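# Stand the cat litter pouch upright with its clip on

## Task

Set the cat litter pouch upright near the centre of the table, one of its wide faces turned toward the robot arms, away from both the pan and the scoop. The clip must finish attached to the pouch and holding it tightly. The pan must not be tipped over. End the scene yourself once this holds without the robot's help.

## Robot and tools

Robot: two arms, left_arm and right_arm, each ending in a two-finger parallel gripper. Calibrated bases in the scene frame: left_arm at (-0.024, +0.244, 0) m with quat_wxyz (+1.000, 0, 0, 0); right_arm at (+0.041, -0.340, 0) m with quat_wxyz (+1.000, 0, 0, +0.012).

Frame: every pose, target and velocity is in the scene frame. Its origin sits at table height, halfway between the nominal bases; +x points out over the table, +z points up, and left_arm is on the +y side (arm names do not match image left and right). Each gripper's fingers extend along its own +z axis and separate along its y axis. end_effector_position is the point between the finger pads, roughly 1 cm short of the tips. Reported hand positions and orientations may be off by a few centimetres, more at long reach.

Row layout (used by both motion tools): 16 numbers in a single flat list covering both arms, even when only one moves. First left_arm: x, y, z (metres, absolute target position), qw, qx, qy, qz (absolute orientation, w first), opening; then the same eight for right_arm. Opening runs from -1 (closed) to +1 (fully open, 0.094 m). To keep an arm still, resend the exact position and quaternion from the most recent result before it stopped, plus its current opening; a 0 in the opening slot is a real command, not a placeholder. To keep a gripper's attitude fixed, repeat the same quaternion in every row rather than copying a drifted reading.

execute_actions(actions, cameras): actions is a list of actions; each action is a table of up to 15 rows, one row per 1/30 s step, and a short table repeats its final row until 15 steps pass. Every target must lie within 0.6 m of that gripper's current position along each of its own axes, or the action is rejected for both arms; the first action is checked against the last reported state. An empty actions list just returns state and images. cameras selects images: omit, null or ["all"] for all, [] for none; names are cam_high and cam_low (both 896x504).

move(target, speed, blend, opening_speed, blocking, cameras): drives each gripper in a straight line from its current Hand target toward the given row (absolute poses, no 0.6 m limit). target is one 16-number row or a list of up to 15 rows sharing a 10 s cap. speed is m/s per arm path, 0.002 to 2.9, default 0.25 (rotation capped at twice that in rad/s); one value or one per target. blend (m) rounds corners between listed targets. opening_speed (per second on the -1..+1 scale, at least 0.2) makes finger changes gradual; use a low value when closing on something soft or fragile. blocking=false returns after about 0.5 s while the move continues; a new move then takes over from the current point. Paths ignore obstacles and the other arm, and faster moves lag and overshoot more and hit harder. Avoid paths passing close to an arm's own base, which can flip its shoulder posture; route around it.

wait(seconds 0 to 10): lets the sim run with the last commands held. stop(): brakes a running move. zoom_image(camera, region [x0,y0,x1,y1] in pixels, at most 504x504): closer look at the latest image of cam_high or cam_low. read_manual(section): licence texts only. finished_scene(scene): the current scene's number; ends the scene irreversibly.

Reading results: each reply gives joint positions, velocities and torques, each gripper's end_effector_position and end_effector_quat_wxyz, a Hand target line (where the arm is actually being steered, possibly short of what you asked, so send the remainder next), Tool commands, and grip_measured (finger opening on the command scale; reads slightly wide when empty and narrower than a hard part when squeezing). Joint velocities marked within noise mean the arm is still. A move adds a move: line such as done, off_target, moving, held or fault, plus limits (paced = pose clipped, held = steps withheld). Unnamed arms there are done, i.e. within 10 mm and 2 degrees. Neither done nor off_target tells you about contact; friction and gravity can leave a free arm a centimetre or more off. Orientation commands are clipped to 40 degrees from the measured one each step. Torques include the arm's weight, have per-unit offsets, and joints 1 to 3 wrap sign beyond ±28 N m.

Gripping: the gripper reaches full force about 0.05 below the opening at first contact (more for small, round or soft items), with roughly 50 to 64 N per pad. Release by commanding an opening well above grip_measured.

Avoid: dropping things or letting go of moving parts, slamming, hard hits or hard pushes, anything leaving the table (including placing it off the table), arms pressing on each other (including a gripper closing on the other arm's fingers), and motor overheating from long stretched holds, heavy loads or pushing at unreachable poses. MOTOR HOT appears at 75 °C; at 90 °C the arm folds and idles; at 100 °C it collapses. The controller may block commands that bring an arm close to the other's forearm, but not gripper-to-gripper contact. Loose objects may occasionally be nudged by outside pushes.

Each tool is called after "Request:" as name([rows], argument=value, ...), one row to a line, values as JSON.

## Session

Request:
execute_actions(actions=[])

Request:
zoom_image(camera="cam_high", region=[220, 100, 720, 480])

Scene clock: 0.00 s.
left_arm: end_effector_position=(+0.1681, +0.5915, +0.1738) grip_measured=+1.000 end_effector_quat_wxyz=(-0.401, +0.723, -0.498, -0.263) | right_arm: end_effector_position=(+0.3793, -0.5114, +0.1383) grip_measured=+1.000 end_effector_quat_wxyz=(+0.661, +0.421, +0.621, -0.029)
Joint positions: left_arm=[0.805 1.402 0.912 -0.226 -0.605 -0.848 0.094] | right_arm=[-0.353 1.501 0.26 1.11 0.308 0.592 0.094]
Joint velocities: within noise
Joint torques (N m): no reading
Motor temperatures (°C): left_arm=[29 30 34 29 28 30 28] | right_arm=[27 33 31 27 26 27 28]
Heat: left arm: 34 °C; right arm: 33 °C.
Hand target: left_arm +0.1669, +0.5919, +0.1785; -0.403, +0.722, -0.495, -0.266 | right_arm +0.3797, -0.5119, +0.1393; +0.661, +0.419, +0.621, -0.032
Tool commands: left_gripper/opening=+1.0 right_gripper/opening=+1.0

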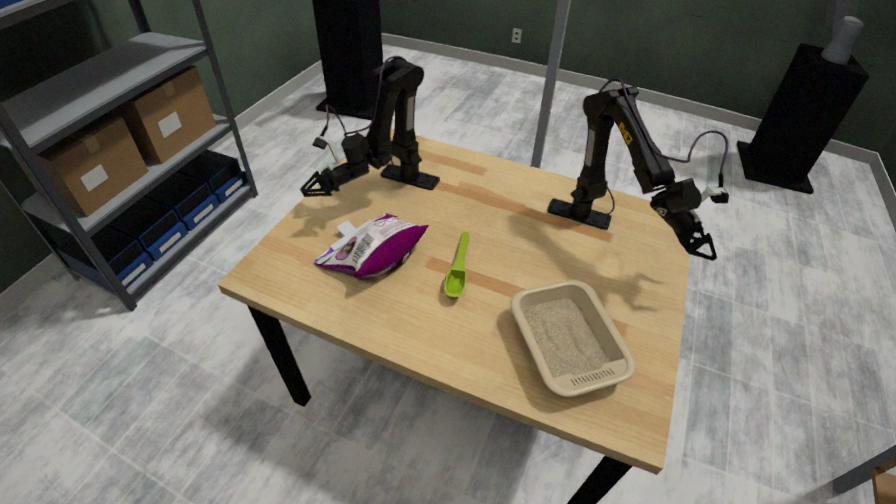

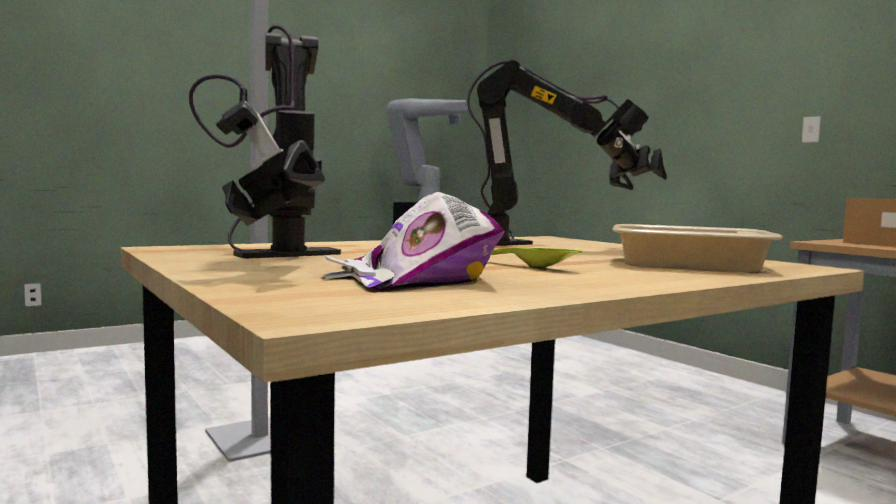

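Scaled by 1.008.

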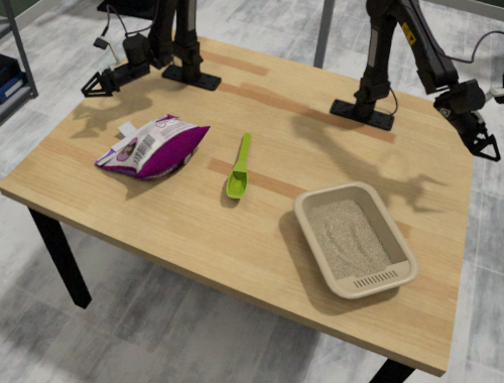

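Request:
zoom_image(camera="cam_high", region=[300, 190, 480, 310])

Request:
zoom_image(camera="cam_low", region=[300, 170, 600, 310])

Request:
zoom_image(camera="cam_high", region=[300, 200, 390, 290])

Scaled by 2.800.

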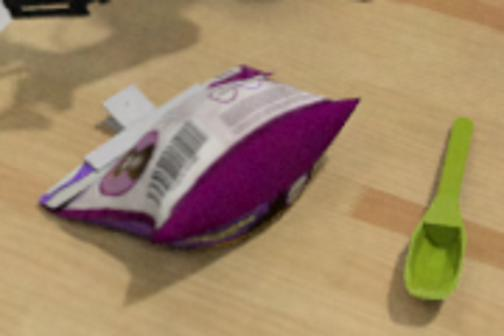

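Scaled by 1.680.

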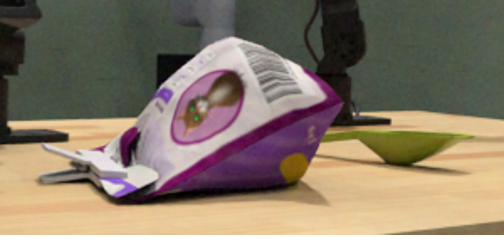

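Scaled by 5.600.

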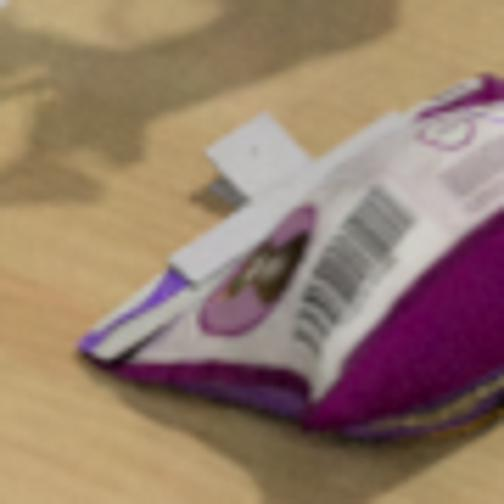

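Request:
zoom_image(camera="cam_low", region=[310, 230, 420, 300])

Request:
zoom_image(camera="cam_high", region=[305, 235, 365, 285])

Scaled by 4.582.

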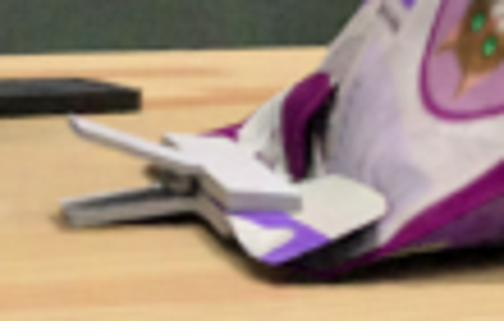

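Scaled by 8.400.

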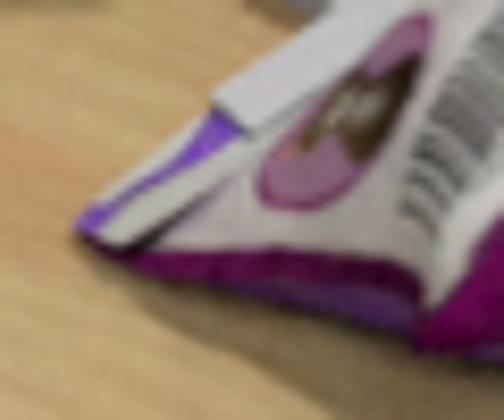

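Request:
move([
  [0.33,0.38,0.2,0,-0.1305,0.9914,0,-0.2, 0.40,-0.48,0.13,0.2271,0.3565,0.7644,0.4871,-0.15],
  [0.27,-0.05,0.13,0,-0.1305,0.9914,0,-0.2, 0.423,-0.449,0.09,0.2271,0.3565,0.7644,0.4871,-0.15],
], speed=0.3, blend=0.08)

Request:
zoom_image(camera="cam_high", region=[270, 180, 500, 310])

Scene clock: 9.27 s.
left_arm: end_effector_position=(+0.2664, -0.0509, +0.1312) grip_measured=-0.199 end_effector_quat_wxyz=(-0.001, -0.126, +0.992, -0.006) | right_arm: end_effector_position=(+0.4241, -0.4538, +0.0986) grip_measured=-0.148 end_effector_quat_wxyz=(+0.234, +0.357, +0.764, +0.484)
Joint positions: left_arm=[-0.792 2.142 2.057 -1.477 0.01 -1.044 0.038] | right_arm=[-0.724 1.862 1.068 -0.396 -1.099 0.409 0.04]
Joint velocities: within noise
Joint torques (N m): left_arm=[0.36 -8.98 8.24 0.25 -0.14 -0.07] | right_arm=[0.55 -6.89 4.18 0.81 -0.62 -0.1]
Motor temperatures (°C): left_arm=[29 33 36 30 28 30 28] | right_arm=[27 34 33 30 26 27 28]
Heat: left arm: 36 °C; right arm: 34 °C.
Hand target: left_arm +0.2700, -0.0499, +0.1300; +0.000, -0.130, +0.991, +0.000 | right_arm +0.4228, -0.4490, +0.0901; +0.227, +0.357, +0.764, +0.487
Off the commanded pose: left_arm 0.004 m, 1 deg | right_arm 0.010 m, 1 deg.
move: done

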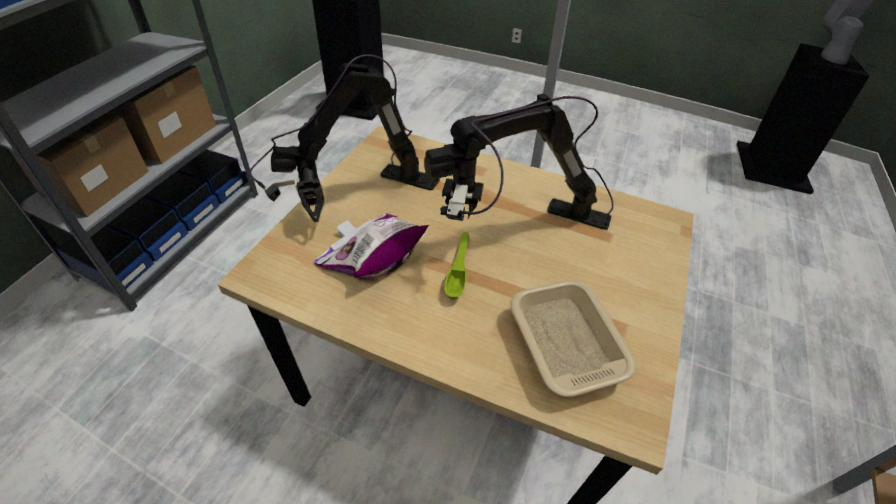

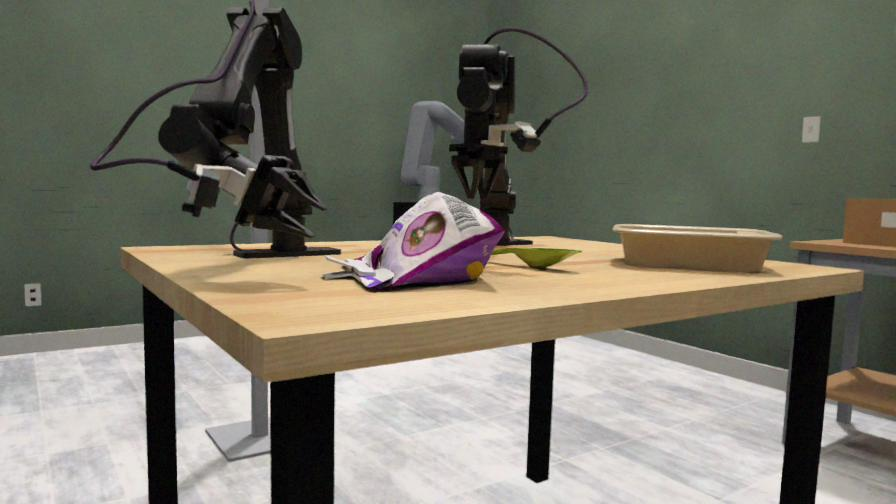

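Scaled by 2.191.

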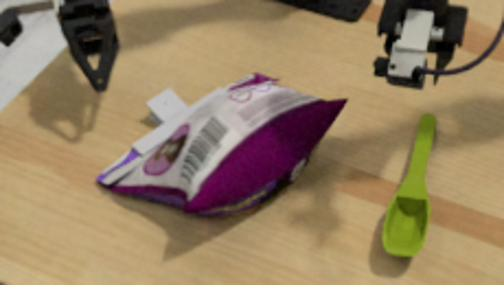

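Request:
move(target=[0.272,-0.05,0.024,0,-0.1305,0.9914,0,-0.2, 0.4415,-0.429,0.023,0.2271,0.3565,0.7644,0.4871,-0.15], speed=0.15)

Request:
zoom_image(camera="cam_high", region=[290, 200, 380, 290])

Request:
zoom_image(camera="cam_low", region=[250, 190, 430, 310])

Request:
zoom_image(camera="cam_high", region=[410, 190, 500, 280])

Scene clock: 11.17 s.
left_arm: end_effector_position=(+0.2685, -0.0530, +0.0306) grip_measured=-0.199 end_effector_quat_wxyz=(-0.002, -0.126, +0.992, -0.005) | right_arm: end_effector_position=(+0.4445, -0.4343, +0.0338) grip_measured=-0.148 end_effector_quat_wxyz=(+0.237, +0.354, +0.763, +0.487)
Joint positions: left_arm=[-0.792 2.175 1.707 -1.097 0.01 -1.044 0.038] | right_arm=[-0.644 2.027 0.952 0.03 -1.071 0.565 0.04]
Joint velocities: within noise
Joint torques (N m): left_arm=[0.61 -9.62 5.81 0.54 -0.08 -0.04] | right_arm=[0.62 -7.39 3.66 1.02 -0.5 -0.13]
Motor temperatures (°C): left_arm=[29 34 36 30 28 30 28] | right_arm=[27 34 33 30 26 27 28]
Heat: left arm: 36 °C; right arm: 34 °C.
Hand target: left_arm +0.2719, -0.0498, +0.0241; +0.000, -0.130, +0.991, +0.000 | right_arm +0.4412, -0.4289, +0.0233; +0.227, +0.356, +0.764, +0.487
Off the commanded pose: left_arm 0.008 m, 1 deg | right_arm 0.012 m, 1 deg.
move: off_target (right_arm)

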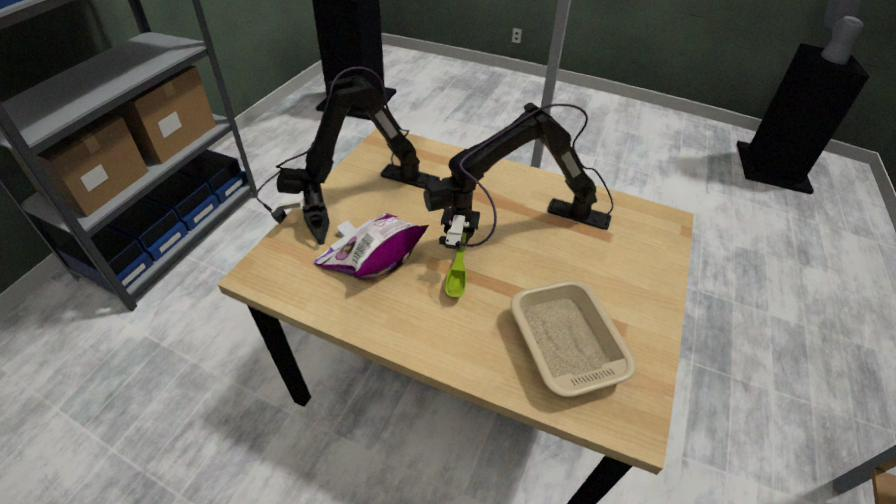

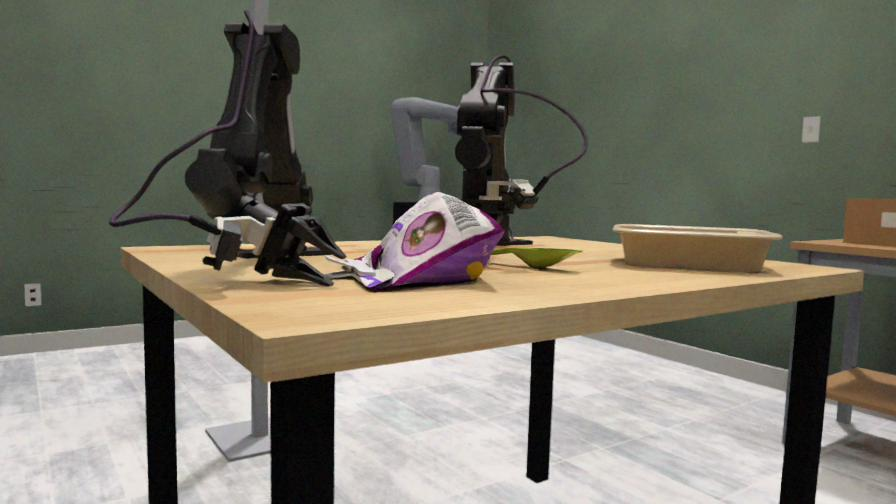

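Scaled by 5.600.

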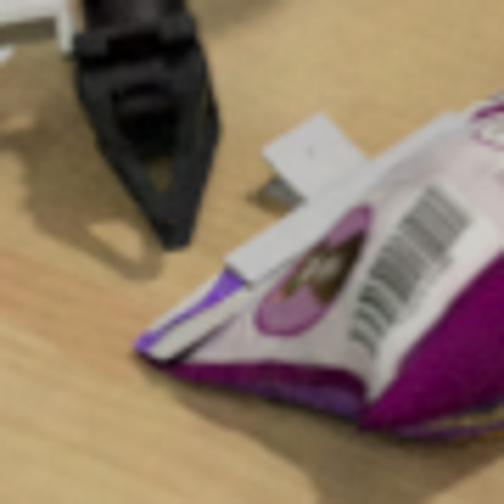

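Scaled by 2.800.

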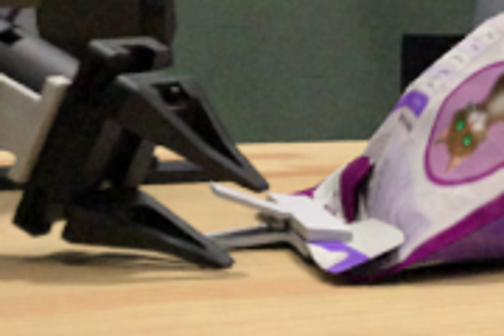

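Scaled by 5.600.

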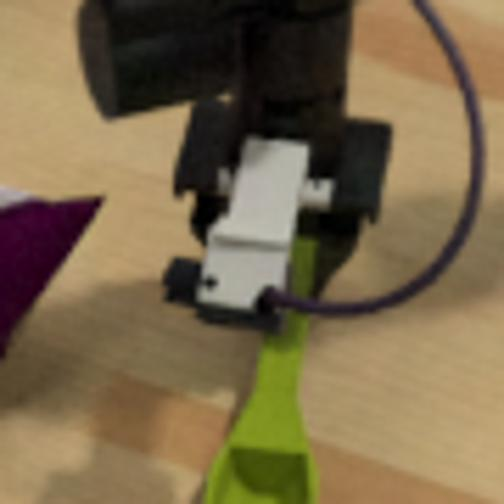

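Request:
move([
  [0.2735,-0.047,0.017,0,-0.1305,0.9914,0,-0.2, 0.4415,-0.429,0.0195,0.2271,0.3565,0.7644,0.4871,-0.15],
  [0.2735,-0.047,0.017,0,-0.1305,0.9914,0,-0.2, 0.461,-0.4115,0.0195,0.2271,0.3565,0.7644,0.4871,-0.15],
], speed=0.06)

Request:
zoom_image(camera="cam_high", region=[290, 200, 380, 290])

Request:
zoom_image(camera="cam_low", region=[250, 210, 430, 310])

Scene clock: 12.67 s.
left_arm: end_effector_position=(+0.2716, -0.0512, +0.0259) grip_measured=-0.199 end_effector_quat_wxyz=(+0.000, -0.130, +0.992, -0.008) | right_arm: end_effector_position=(+0.4658, -0.4159, +0.0341) grip_measured=-0.148 end_effector_quat_wxyz=(+0.240, +0.348, +0.762, +0.490)
Joint positions: left_arm=[-0.783 2.175 1.688 -1.07 0.01 -1.043 0.038] | right_arm=[-0.568 2.049 0.952 0.172 -1.041 0.691 0.04]
Joint velocities: within noise
Joint torques (N m): left_arm=[0.5 -9.31 5.44 0.54 -0.12 0.05] | right_arm=[0.53 -7.3 3.4 1.09 -0.4 -0.1]
Motor temperatures (°C): left_arm=[29 34 36 30 28 30 28] | right_arm=[27 34 33 30 26 27 28]
Heat: left arm: 36 °C; right arm: 34 °C.
Hand target: left_arm +0.2733, -0.0470, +0.0172; +0.000, -0.130, +0.991, +0.000 | right_arm +0.4607, -0.4114, +0.0199; +0.227, +0.356, +0.764, +0.487
Off the commanded pose: left_arm 0.010 m, 1 deg | right_arm 0.016 m, 2 deg.
move: off_target (right_arm)

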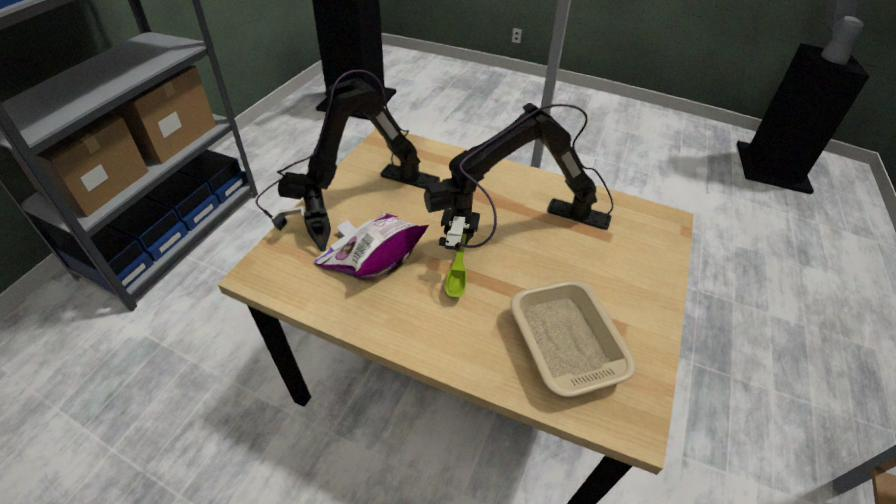

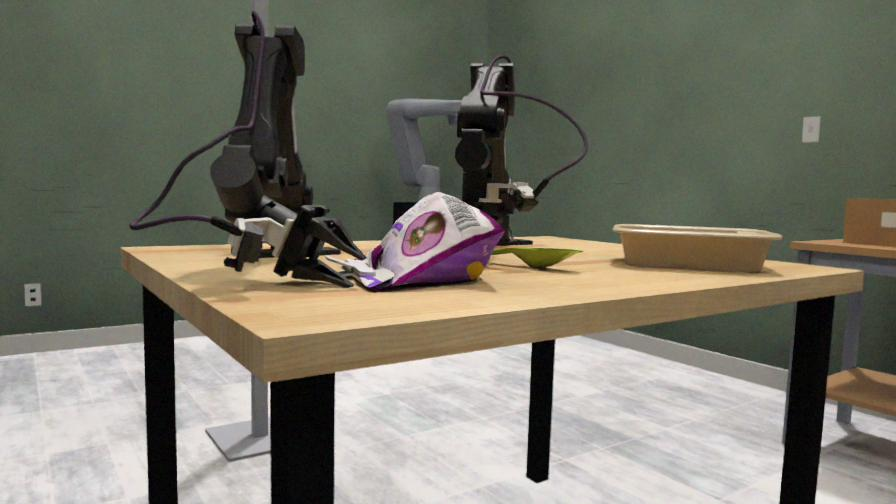

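Scaled by 5.600.

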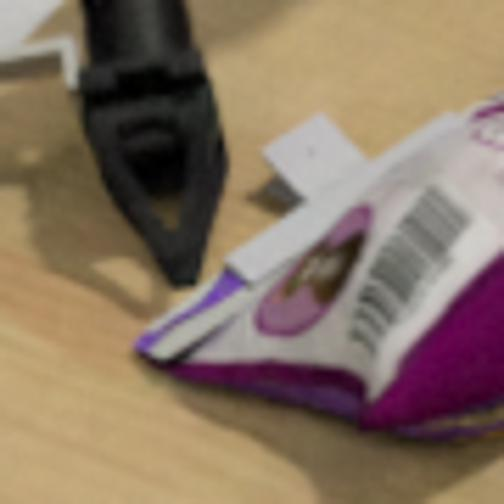

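Scaled by 2.800.

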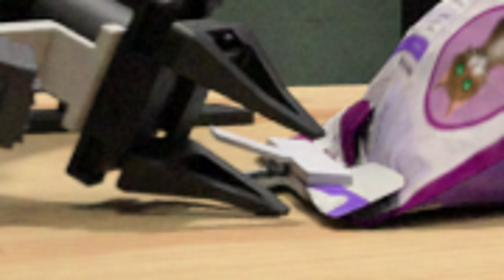

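Request:
move([
  [0.2735,-0.047,0.017,0,-0.1305,0.9914,0,-0.9, 0.459,-0.4085,0.010,0.2271,0.3565,0.7644,0.4871,-0.15],
], speed=0.05, opening_speed=0.5)

Request:
zoom_image(camera="cam_low", region=[250, 210, 430, 310])

Request:
zoom_image(camera="cam_high", region=[410, 190, 500, 280])

Scene clock: 14.47 s.
left_arm: end_effector_position=(+0.2719, -0.0515, +0.0259) grip_measured=-0.584 end_effector_quat_wxyz=(+0.001, -0.129, +0.992, -0.009) | right_arm: end_effector_position=(+0.4667, -0.4152, +0.0334) grip_measured=-0.148 end_effector_quat_wxyz=(+0.253, +0.337, +0.760, +0.494)
Joint positions: left_arm=[-0.783 2.175 1.688 -1.068 0.01 -1.041 0.02] | right_arm=[-0.568 2.059 0.932 0.241 -1.053 0.7 0.04]
Joint velocities: within noise
Joint torques (N m): left_arm=[0.49 -9.28 5.33 0.55 -0.12 0.08] | right_arm=[1.06 -6.56 2.92 0.97 -0.24 -0.11]
Motor temperatures (°C): left_arm=[29 35 36 30 28 30 28] | right_arm=[27 34 33 30 26 27 28]
Heat: left arm: 36 °C; right arm: 34 °C.
Hand target: left_arm +0.2733, -0.0470, +0.0172; +0.000, -0.130, +0.991, +0.000 | right_arm +0.4581, -0.4083, +0.0109; +0.227, +0.356, +0.765, +0.487
Off the commanded pose: left_arm 0.010 m, 1 deg | right_arm 0.026 m, 4 deg.
move: off_target (right_arm)

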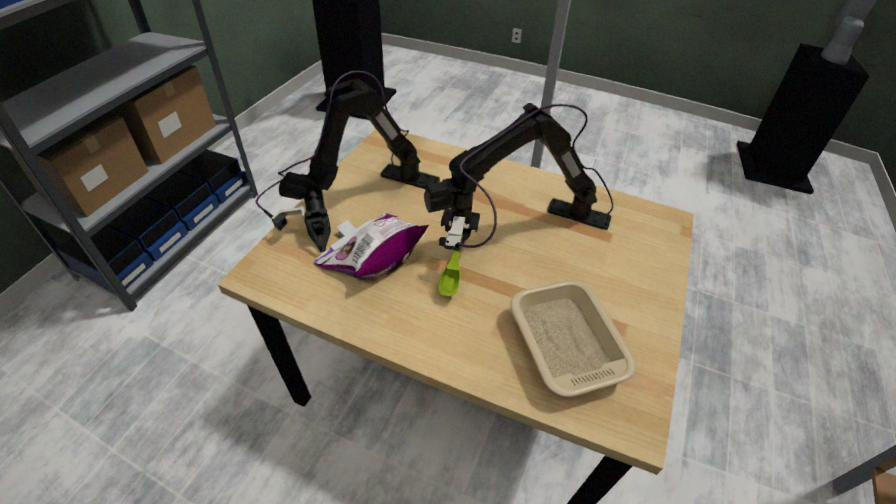

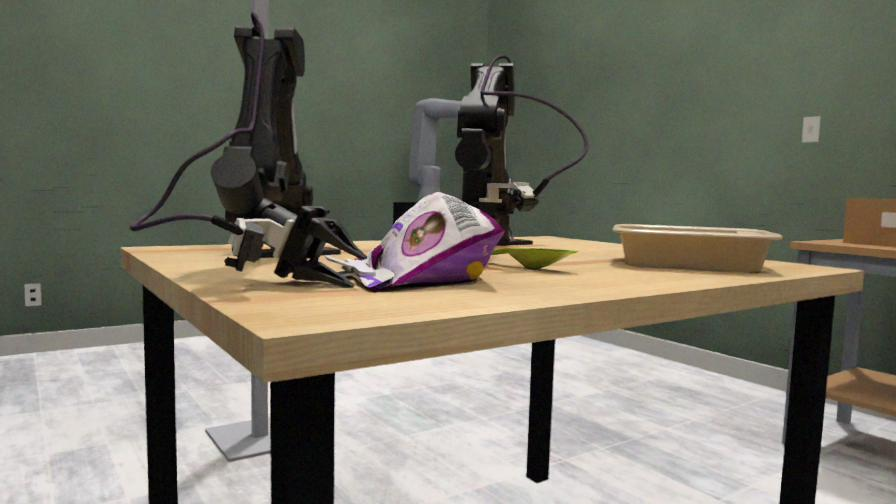

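Scaled by 2.800.

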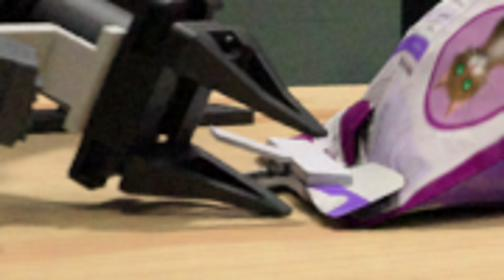

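Scaled by 5.600.

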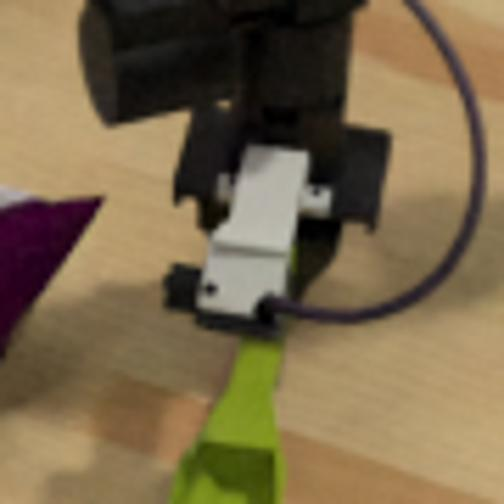

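Request:
move([
  [0.2735,-0.047,0.075,0,-0.1305,0.9914,0,-0.9, 0.472,-0.3985,0.016,0.2271,0.3565,0.7644,0.4871,-0.15],
], speed=0.08)

Request:
zoom_image(camera="cam_low", region=[250, 210, 430, 310])

Request:
zoom_image(camera="cam_high", region=[290, 200, 380, 290])

Scene clock: 16.27 s.
left_arm: end_effector_position=(+0.2667, -0.0463, +0.0588) grip_measured=-0.584 end_effector_quat_wxyz=(-0.015, -0.129, +0.991, +0.012) | right_arm: end_effector_position=(+0.4743, -0.4014, +0.0338) grip_measured=-0.148 end_effector_quat_wxyz=(+0.243, +0.342, +0.760, +0.496)
Joint positions: left_arm=[-0.783 2.175 1.82 -1.254 0.01 -1.041 0.02] | right_arm=[-0.524 2.059 0.931 0.275 -1.027 0.764 0.04]
Joint velocities: within noise
Joint torques (N m): left_arm=[0.51 -12.64 8.43 0.21 -0.16 0.04] | right_arm=[1.02 -6.76 4.42 1.07 -0.17 -0.11]
Motor temperatures (°C): left_arm=[29 36 36 30 28 30 28] | right_arm=[27 34 33 30 26 27 28]
Heat: left arm: 36 °C; right arm: 34 °C.
Hand target: left_arm +0.2732, -0.0468, +0.0748; +0.000, -0.130, +0.991, +0.000 | right_arm +0.4713, -0.3984, +0.0165; +0.227, +0.356, +0.765, +0.487
Off the commanded pose: left_arm 0.018 m, 2 deg | right_arm 0.018 m, 3 deg.
move: off_target (left_arm, right_arm)

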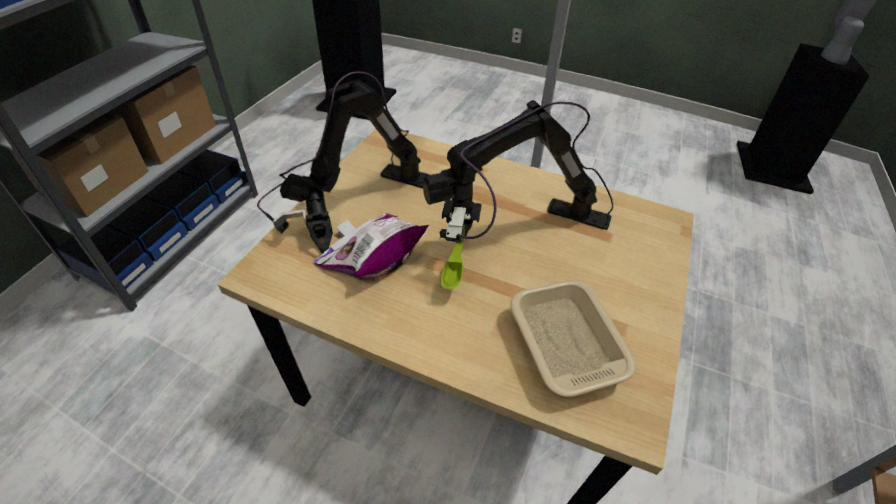

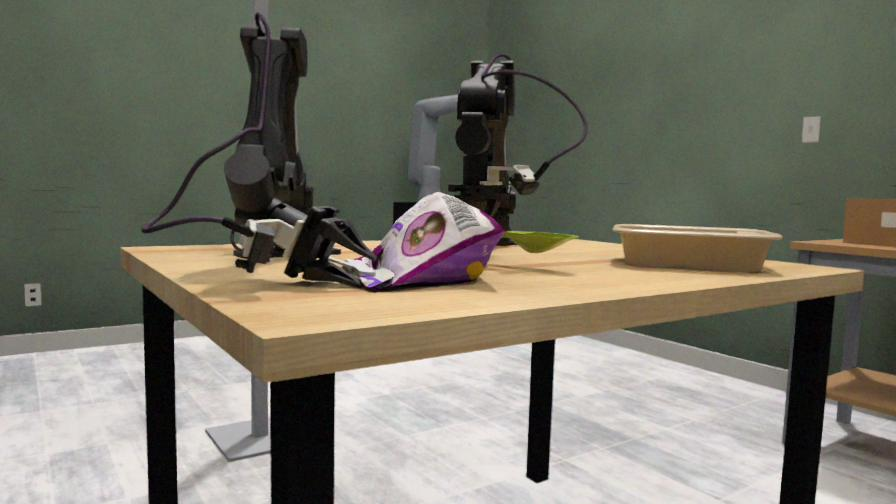

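Scaled by 2.800.

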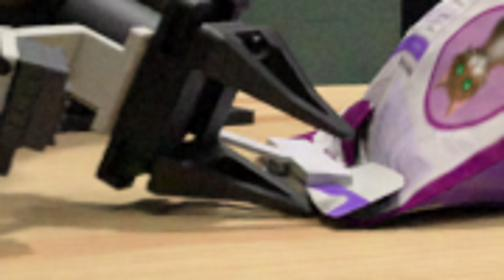

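Scaled by 5.600.

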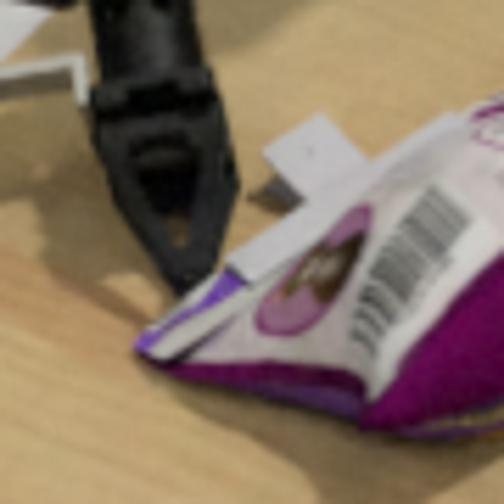

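Request:
move([
  [0.10,0.0,0.095,0,-0.1305,0.9914,0,-0.9, 0.495,-0.3785,0.017,0.2271,0.3565,0.7644,0.4871,-0.15],
], speed=0.12)

Request:
zoom_image(camera="cam_low", region=[250, 210, 430, 310])

Request:
zoom_image(camera="cam_high", region=[290, 200, 380, 290])

Scene clock: 18.70 s.
left_arm: end_effector_position=(+0.0993, -0.0023, +0.0918) grip_measured=-0.584 end_effector_quat_wxyz=(-0.008, -0.128, +0.992, +0.005) | right_arm: end_effector_position=(+0.4946, -0.3872, +0.0341) grip_measured=-0.148 end_effector_quat_wxyz=(+0.250, +0.346, +0.759, +0.492)
Joint positions: left_arm=[-1.103 1.612 1.204 -1.178 0.011 -1.36 0.02] | right_arm=[-0.458 2.083 0.948 0.376 -0.967 0.867 0.04]
Joint velocities: within noise
Joint torques (N m): left_arm=[-0.16 -7.72 5.12 0.44 -0.08 -0.04] | right_arm=[2.17 -6.61 5.64 1.04 -0.23 -0.03]
Motor temperatures (°C): left_arm=[29 37 36 30 28 30 28] | right_arm=[27 35 33 30 26 27 28]
Heat: left arm: 37 °C; right arm: 35 °C.
Hand target: left_arm +0.1000, +0.0001, +0.0949; +0.000, -0.131, +0.991, +0.000 | right_arm +0.4940, -0.3785, +0.0174; +0.227, +0.356, +0.764, +0.487
Off the commanded pose: left_arm 0.004 m, 1 deg | right_arm 0.019 m, 3 deg.
move: off_target (right_arm)

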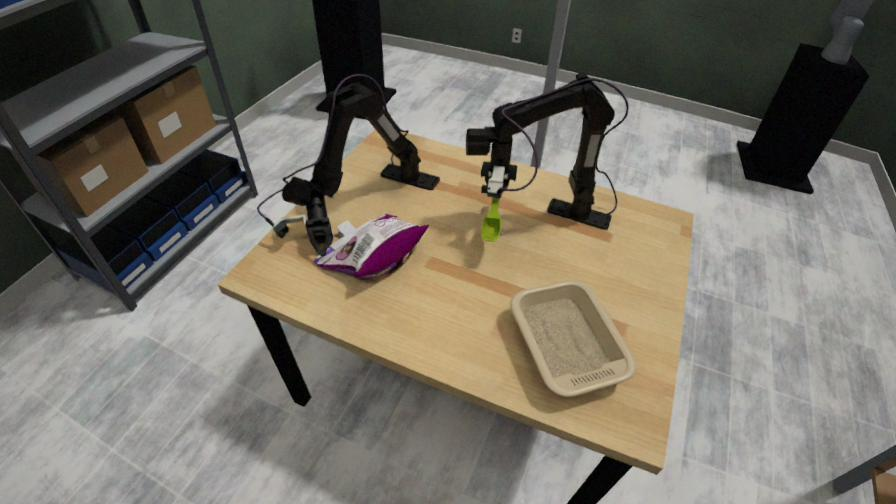

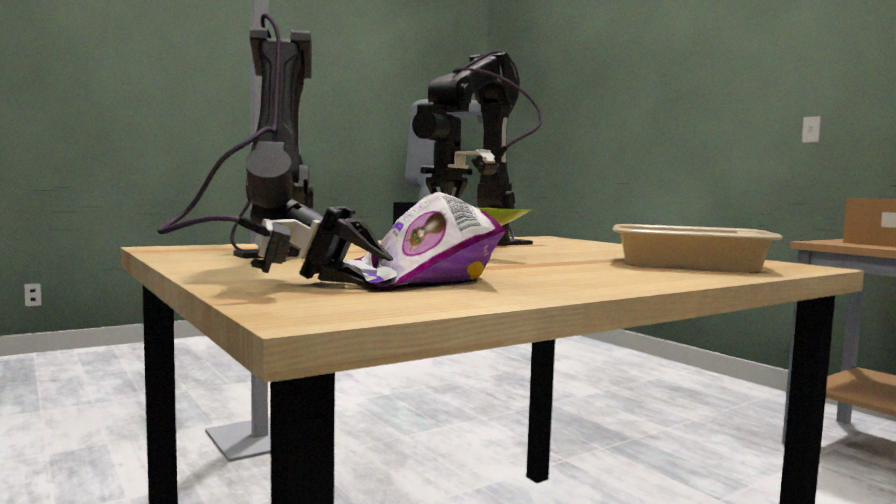

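Scaled by 2.800.

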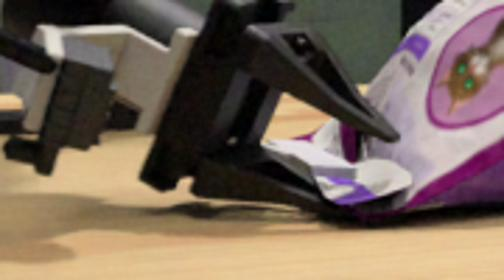

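Scaled by 5.600.

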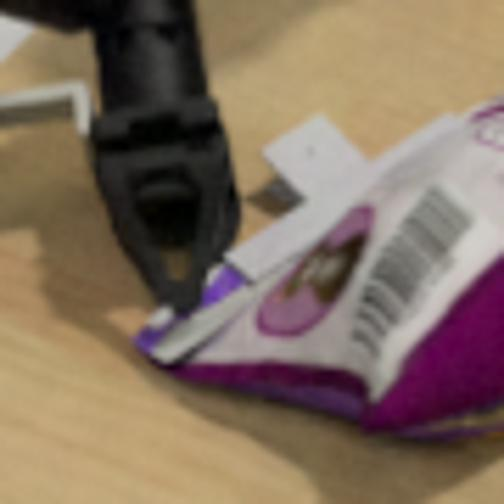

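Request:
move([
  [0.08,0.0,0.085,0,0.7071,0.7071,0,-0.9, 0.506,-0.3695,0.018,0.2271,0.3565,0.7644,0.4871,-0.15],
], speed=0.3)

Request:
zoom_image(camera="cam_low", region=[250, 210, 430, 310])

Request:
zoom_image(camera="cam_high", region=[290, 200, 380, 290])

Scene clock: 22.73 s.
left_arm: end_effector_position=(+0.0797, +0.0031, +0.0808) grip_measured=-0.584 end_effector_quat_wxyz=(-0.018, +0.704, +0.710, +0.007) | right_arm: end_effector_position=(+0.5061, -0.3815, +0.0345) grip_measured=-0.148 end_effector_quat_wxyz=(+0.253, +0.350, +0.758, +0.488)
Joint positions: left_arm=[-1.168 1.591 1.137 -1.155 0 0.393 0.02] | right_arm=[-0.427 2.097 0.971 0.402 -0.932 0.907 0.04]
Joint velocities: within noise
Joint torques (N m): left_arm=[-0.44 -7.9 5.3 0.57 0.02 0.06] | right_arm=[2.56 -6.98 5.71 1.02 -0.31 0.02]
Motor temperatures (°C): left_arm=[29 36 36 30 28 30 29] | right_arm=[27 35 33 30 26 27 28]
Heat: left arm: 36 °C; right arm: 35 °C.
Hand target: left_arm +0.0800, +0.0000, +0.0851; +0.000, +0.707, +0.707, +0.000 | right_arm +0.5049, -0.3696, +0.0185; +0.227, +0.356, +0.764, +0.487
Off the commanded pose: left_arm 0.005 m, 2 deg | right_arm 0.020 m, 3 deg.
move: off_target (right_arm)

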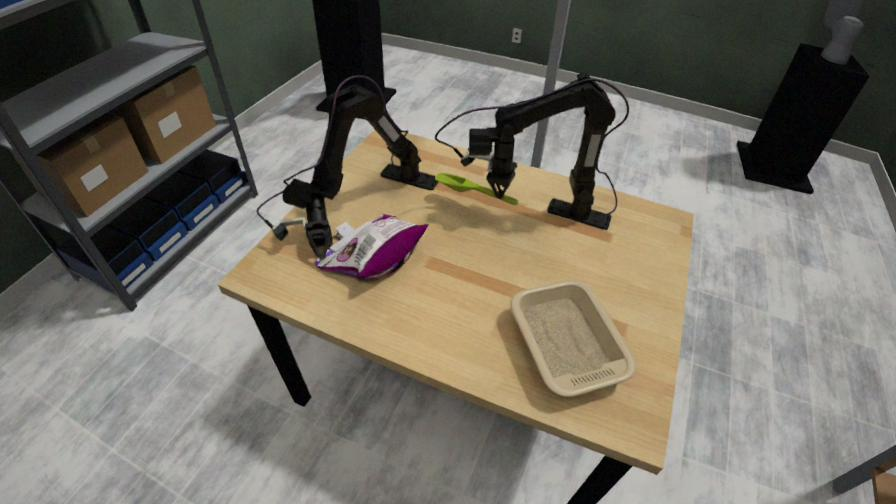

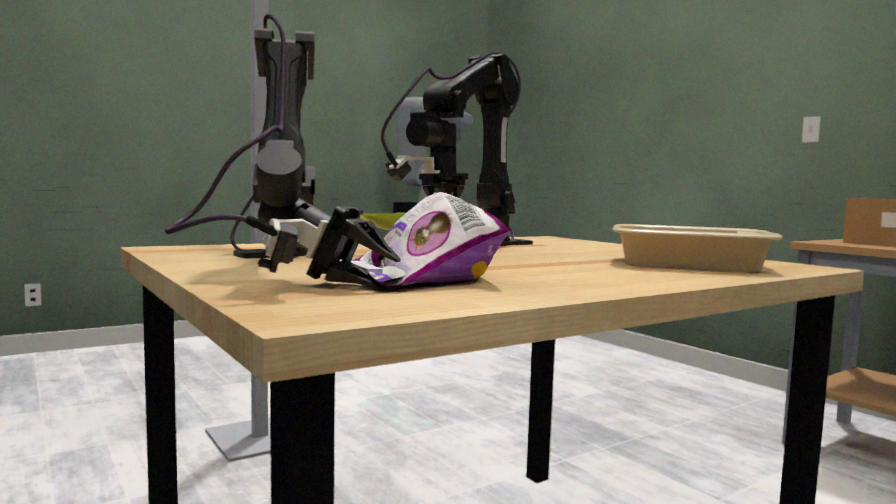

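Scaled by 2.800.

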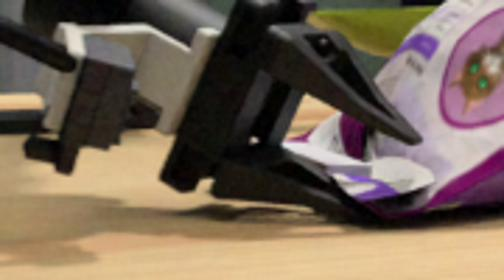

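Scaled by 5.600.

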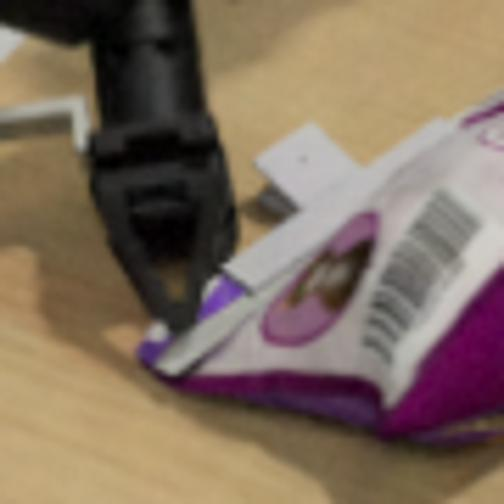

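Request:
move([
  [0.08,0.0,0.021,0,0.7071,0.7071,0,-0.9, 0.493,-0.366,0.018,0.2271,0.3565,0.7644,0.4871,-0.15],
  [0.08,0.0,0.021,0,0.7071,0.7071,0,-0.1, 0.493,-0.366,0.018,0.2271,0.3565,0.7644,0.4871,-1],
], speed=0.08, opening_speed=0.4)

Request:
zoom_image(camera="cam_low", region=[250, 210, 430, 310])

Request:
zoom_image(camera="cam_high", region=[290, 200, 380, 290])

Scene clock: 27.03 s.
left_arm: end_effector_position=(+0.0811, +0.0000, +0.0256) grip_measured=-0.101 end_effector_quat_wxyz=(+0.002, +0.704, +0.710, -0.001) | right_arm: end_effector_position=(+0.5026, -0.3850, +0.0253) grip_measured=-0.982 end_effector_quat_wxyz=(+0.258, +0.363, +0.760, +0.472)
Joint positions: left_arm=[-1.168 1.635 0.952 -0.883 0 0.395 0.042] | right_arm=[-0.427 2.097 0.943 0.423 -0.89 0.907 0.001]
Joint velocities: within noise
Joint torques (N m): left_arm=[-0.14 -4.78 4.98 0.59 -0.03 0.02] | right_arm=[2.02 -8.9 3.34 1.11 -0.8 -0.05]
Motor temperatures (°C): left_arm=[29 35 36 30 28 30 29] | right_arm=[27 36 33 30 26 27 28]
Heat: left arm: 36 °C; right arm: 36 °C.
Hand target: left_arm +0.0800, +0.0001, +0.0211; +0.000, +0.707, +0.707, +0.000 | right_arm +0.4931, -0.3666, +0.0183; +0.227, +0.357, +0.764, +0.487
Off the commanded pose: left_arm 0.005 m, 1 deg | right_arm 0.023 m, 4 deg.
move: off_target (right_arm); target 2's new opening was sent with right_arm's hand 0.026 m and 4 deg from that target

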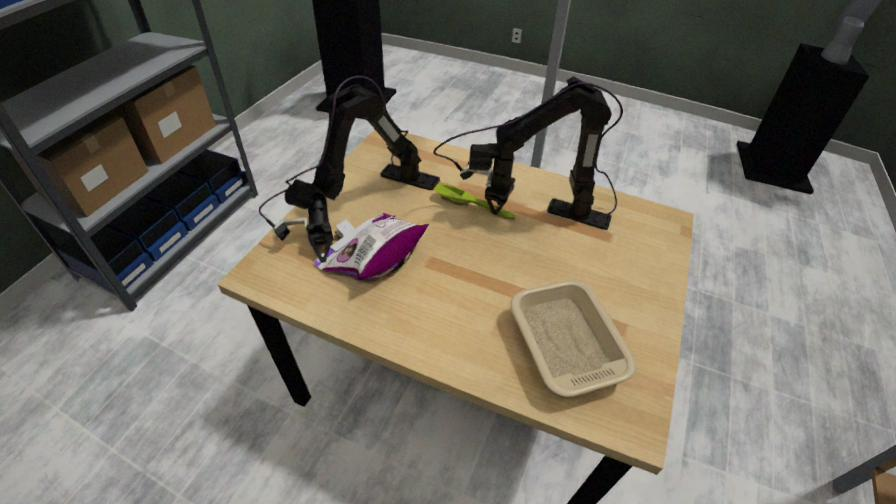

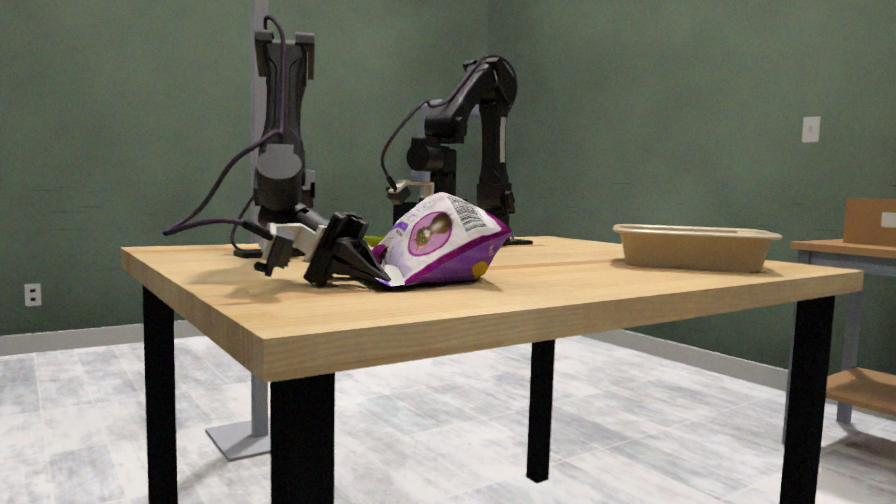

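Scaled by 2.800.

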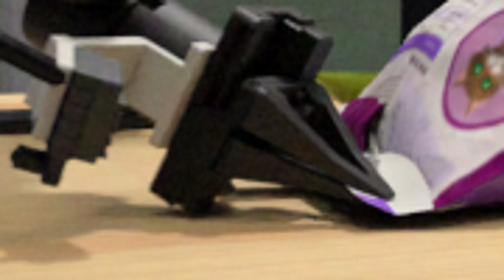

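Scaled by 5.600.

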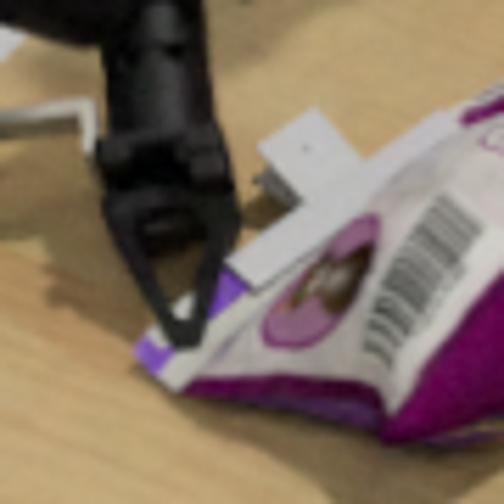

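Request:
move([
  [0.09,0.0,0.12,0,0.7071,0.7071,0,-0.1, 0.512,-0.358,0.10,0.1419,0.3033,0.8919,0.3044,-1],
  [0.16,0.08,0.2,0,0.5,0.866,0,-0.1, 0.520,-0.338,0.155,0.0722,0.2513,0.9527,0.1548,-1],
], speed=0.1, blend=0.02)

Request:
zoom_image(camera="cam_low", region=[290, 130, 530, 310])

Request:
zoom_image(camera="cam_high", region=[270, 160, 490, 310])

Scene clock: 33.40 s.
left_arm: end_effector_position=(+0.1592, +0.0797, +0.1891) grip_measured=-0.101 end_effector_quat_wxyz=(-0.012, +0.504, +0.864, +0.003) | right_arm: end_effector_position=(+0.5150, -0.3358, +0.1416) grip_measured=-0.982 end_effector_quat_wxyz=(+0.056, +0.259, +0.952, +0.156)
Joint positions: left_arm=[-0.736 1.519 1.499 -1.576 0 0.32 0.042] | right_arm=[-0.125 2.248 2.227 -1.384 -0.289 0.454 0.001]
Joint velocities: within noise
Joint torques (N m): left_arm=[0.24 -6.53 7.98 0.3 -0.03 -0.06] | right_arm=[-0.2 -11.59 10.13 0.31 -0.11 -0.2]
Motor temperatures (°C): left_arm=[29 35 37 30 28 30 29] | right_arm=[27 38 35 30 26 27 28]
Heat: left arm: 37 °C; right arm: 38 °C.
Hand target: left_arm +0.1599, +0.0801, +0.1995; +0.005, +0.500, +0.866, -0.001 | right_arm +0.5196, -0.3380, +0.1548; +0.073, +0.252, +0.953, +0.155
Off the commanded pose: left_arm 0.011 m, 1 deg | right_arm 0.014 m, 2 deg.
joint sent to its limit (left arm) — joint 4 (wrist pitch), lower limit. The joint targets still meet the commanded pose.
move: off_target (left_arm, right_arm)

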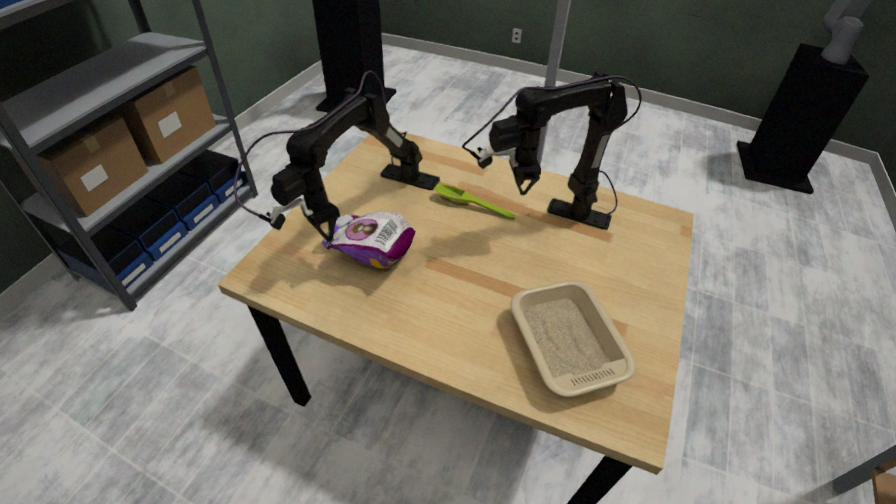

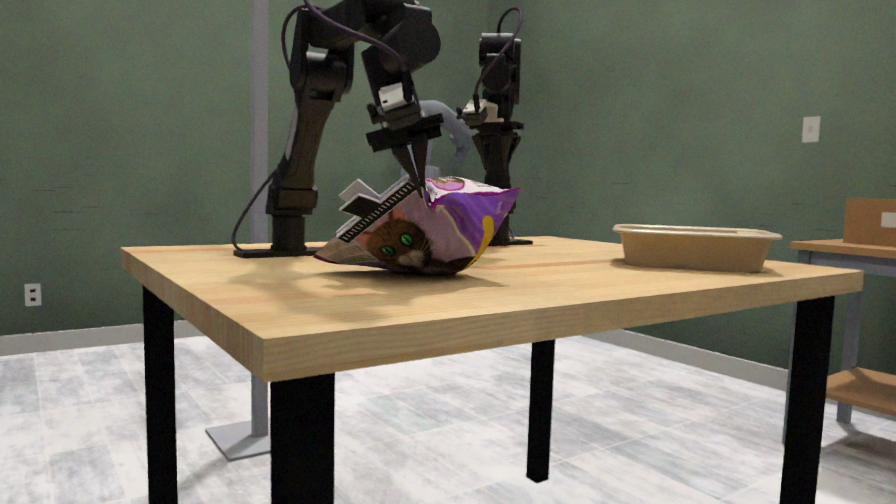

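Scaled by 2.100.

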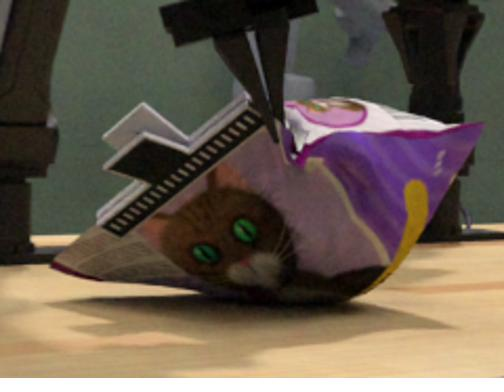

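Scaled by 2.291.

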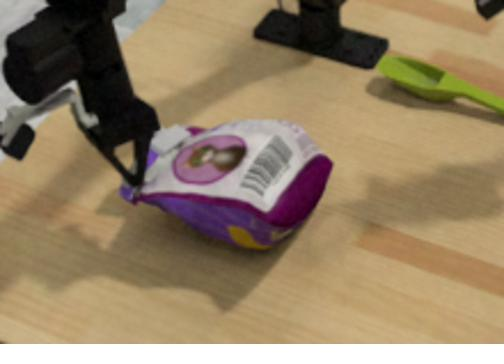

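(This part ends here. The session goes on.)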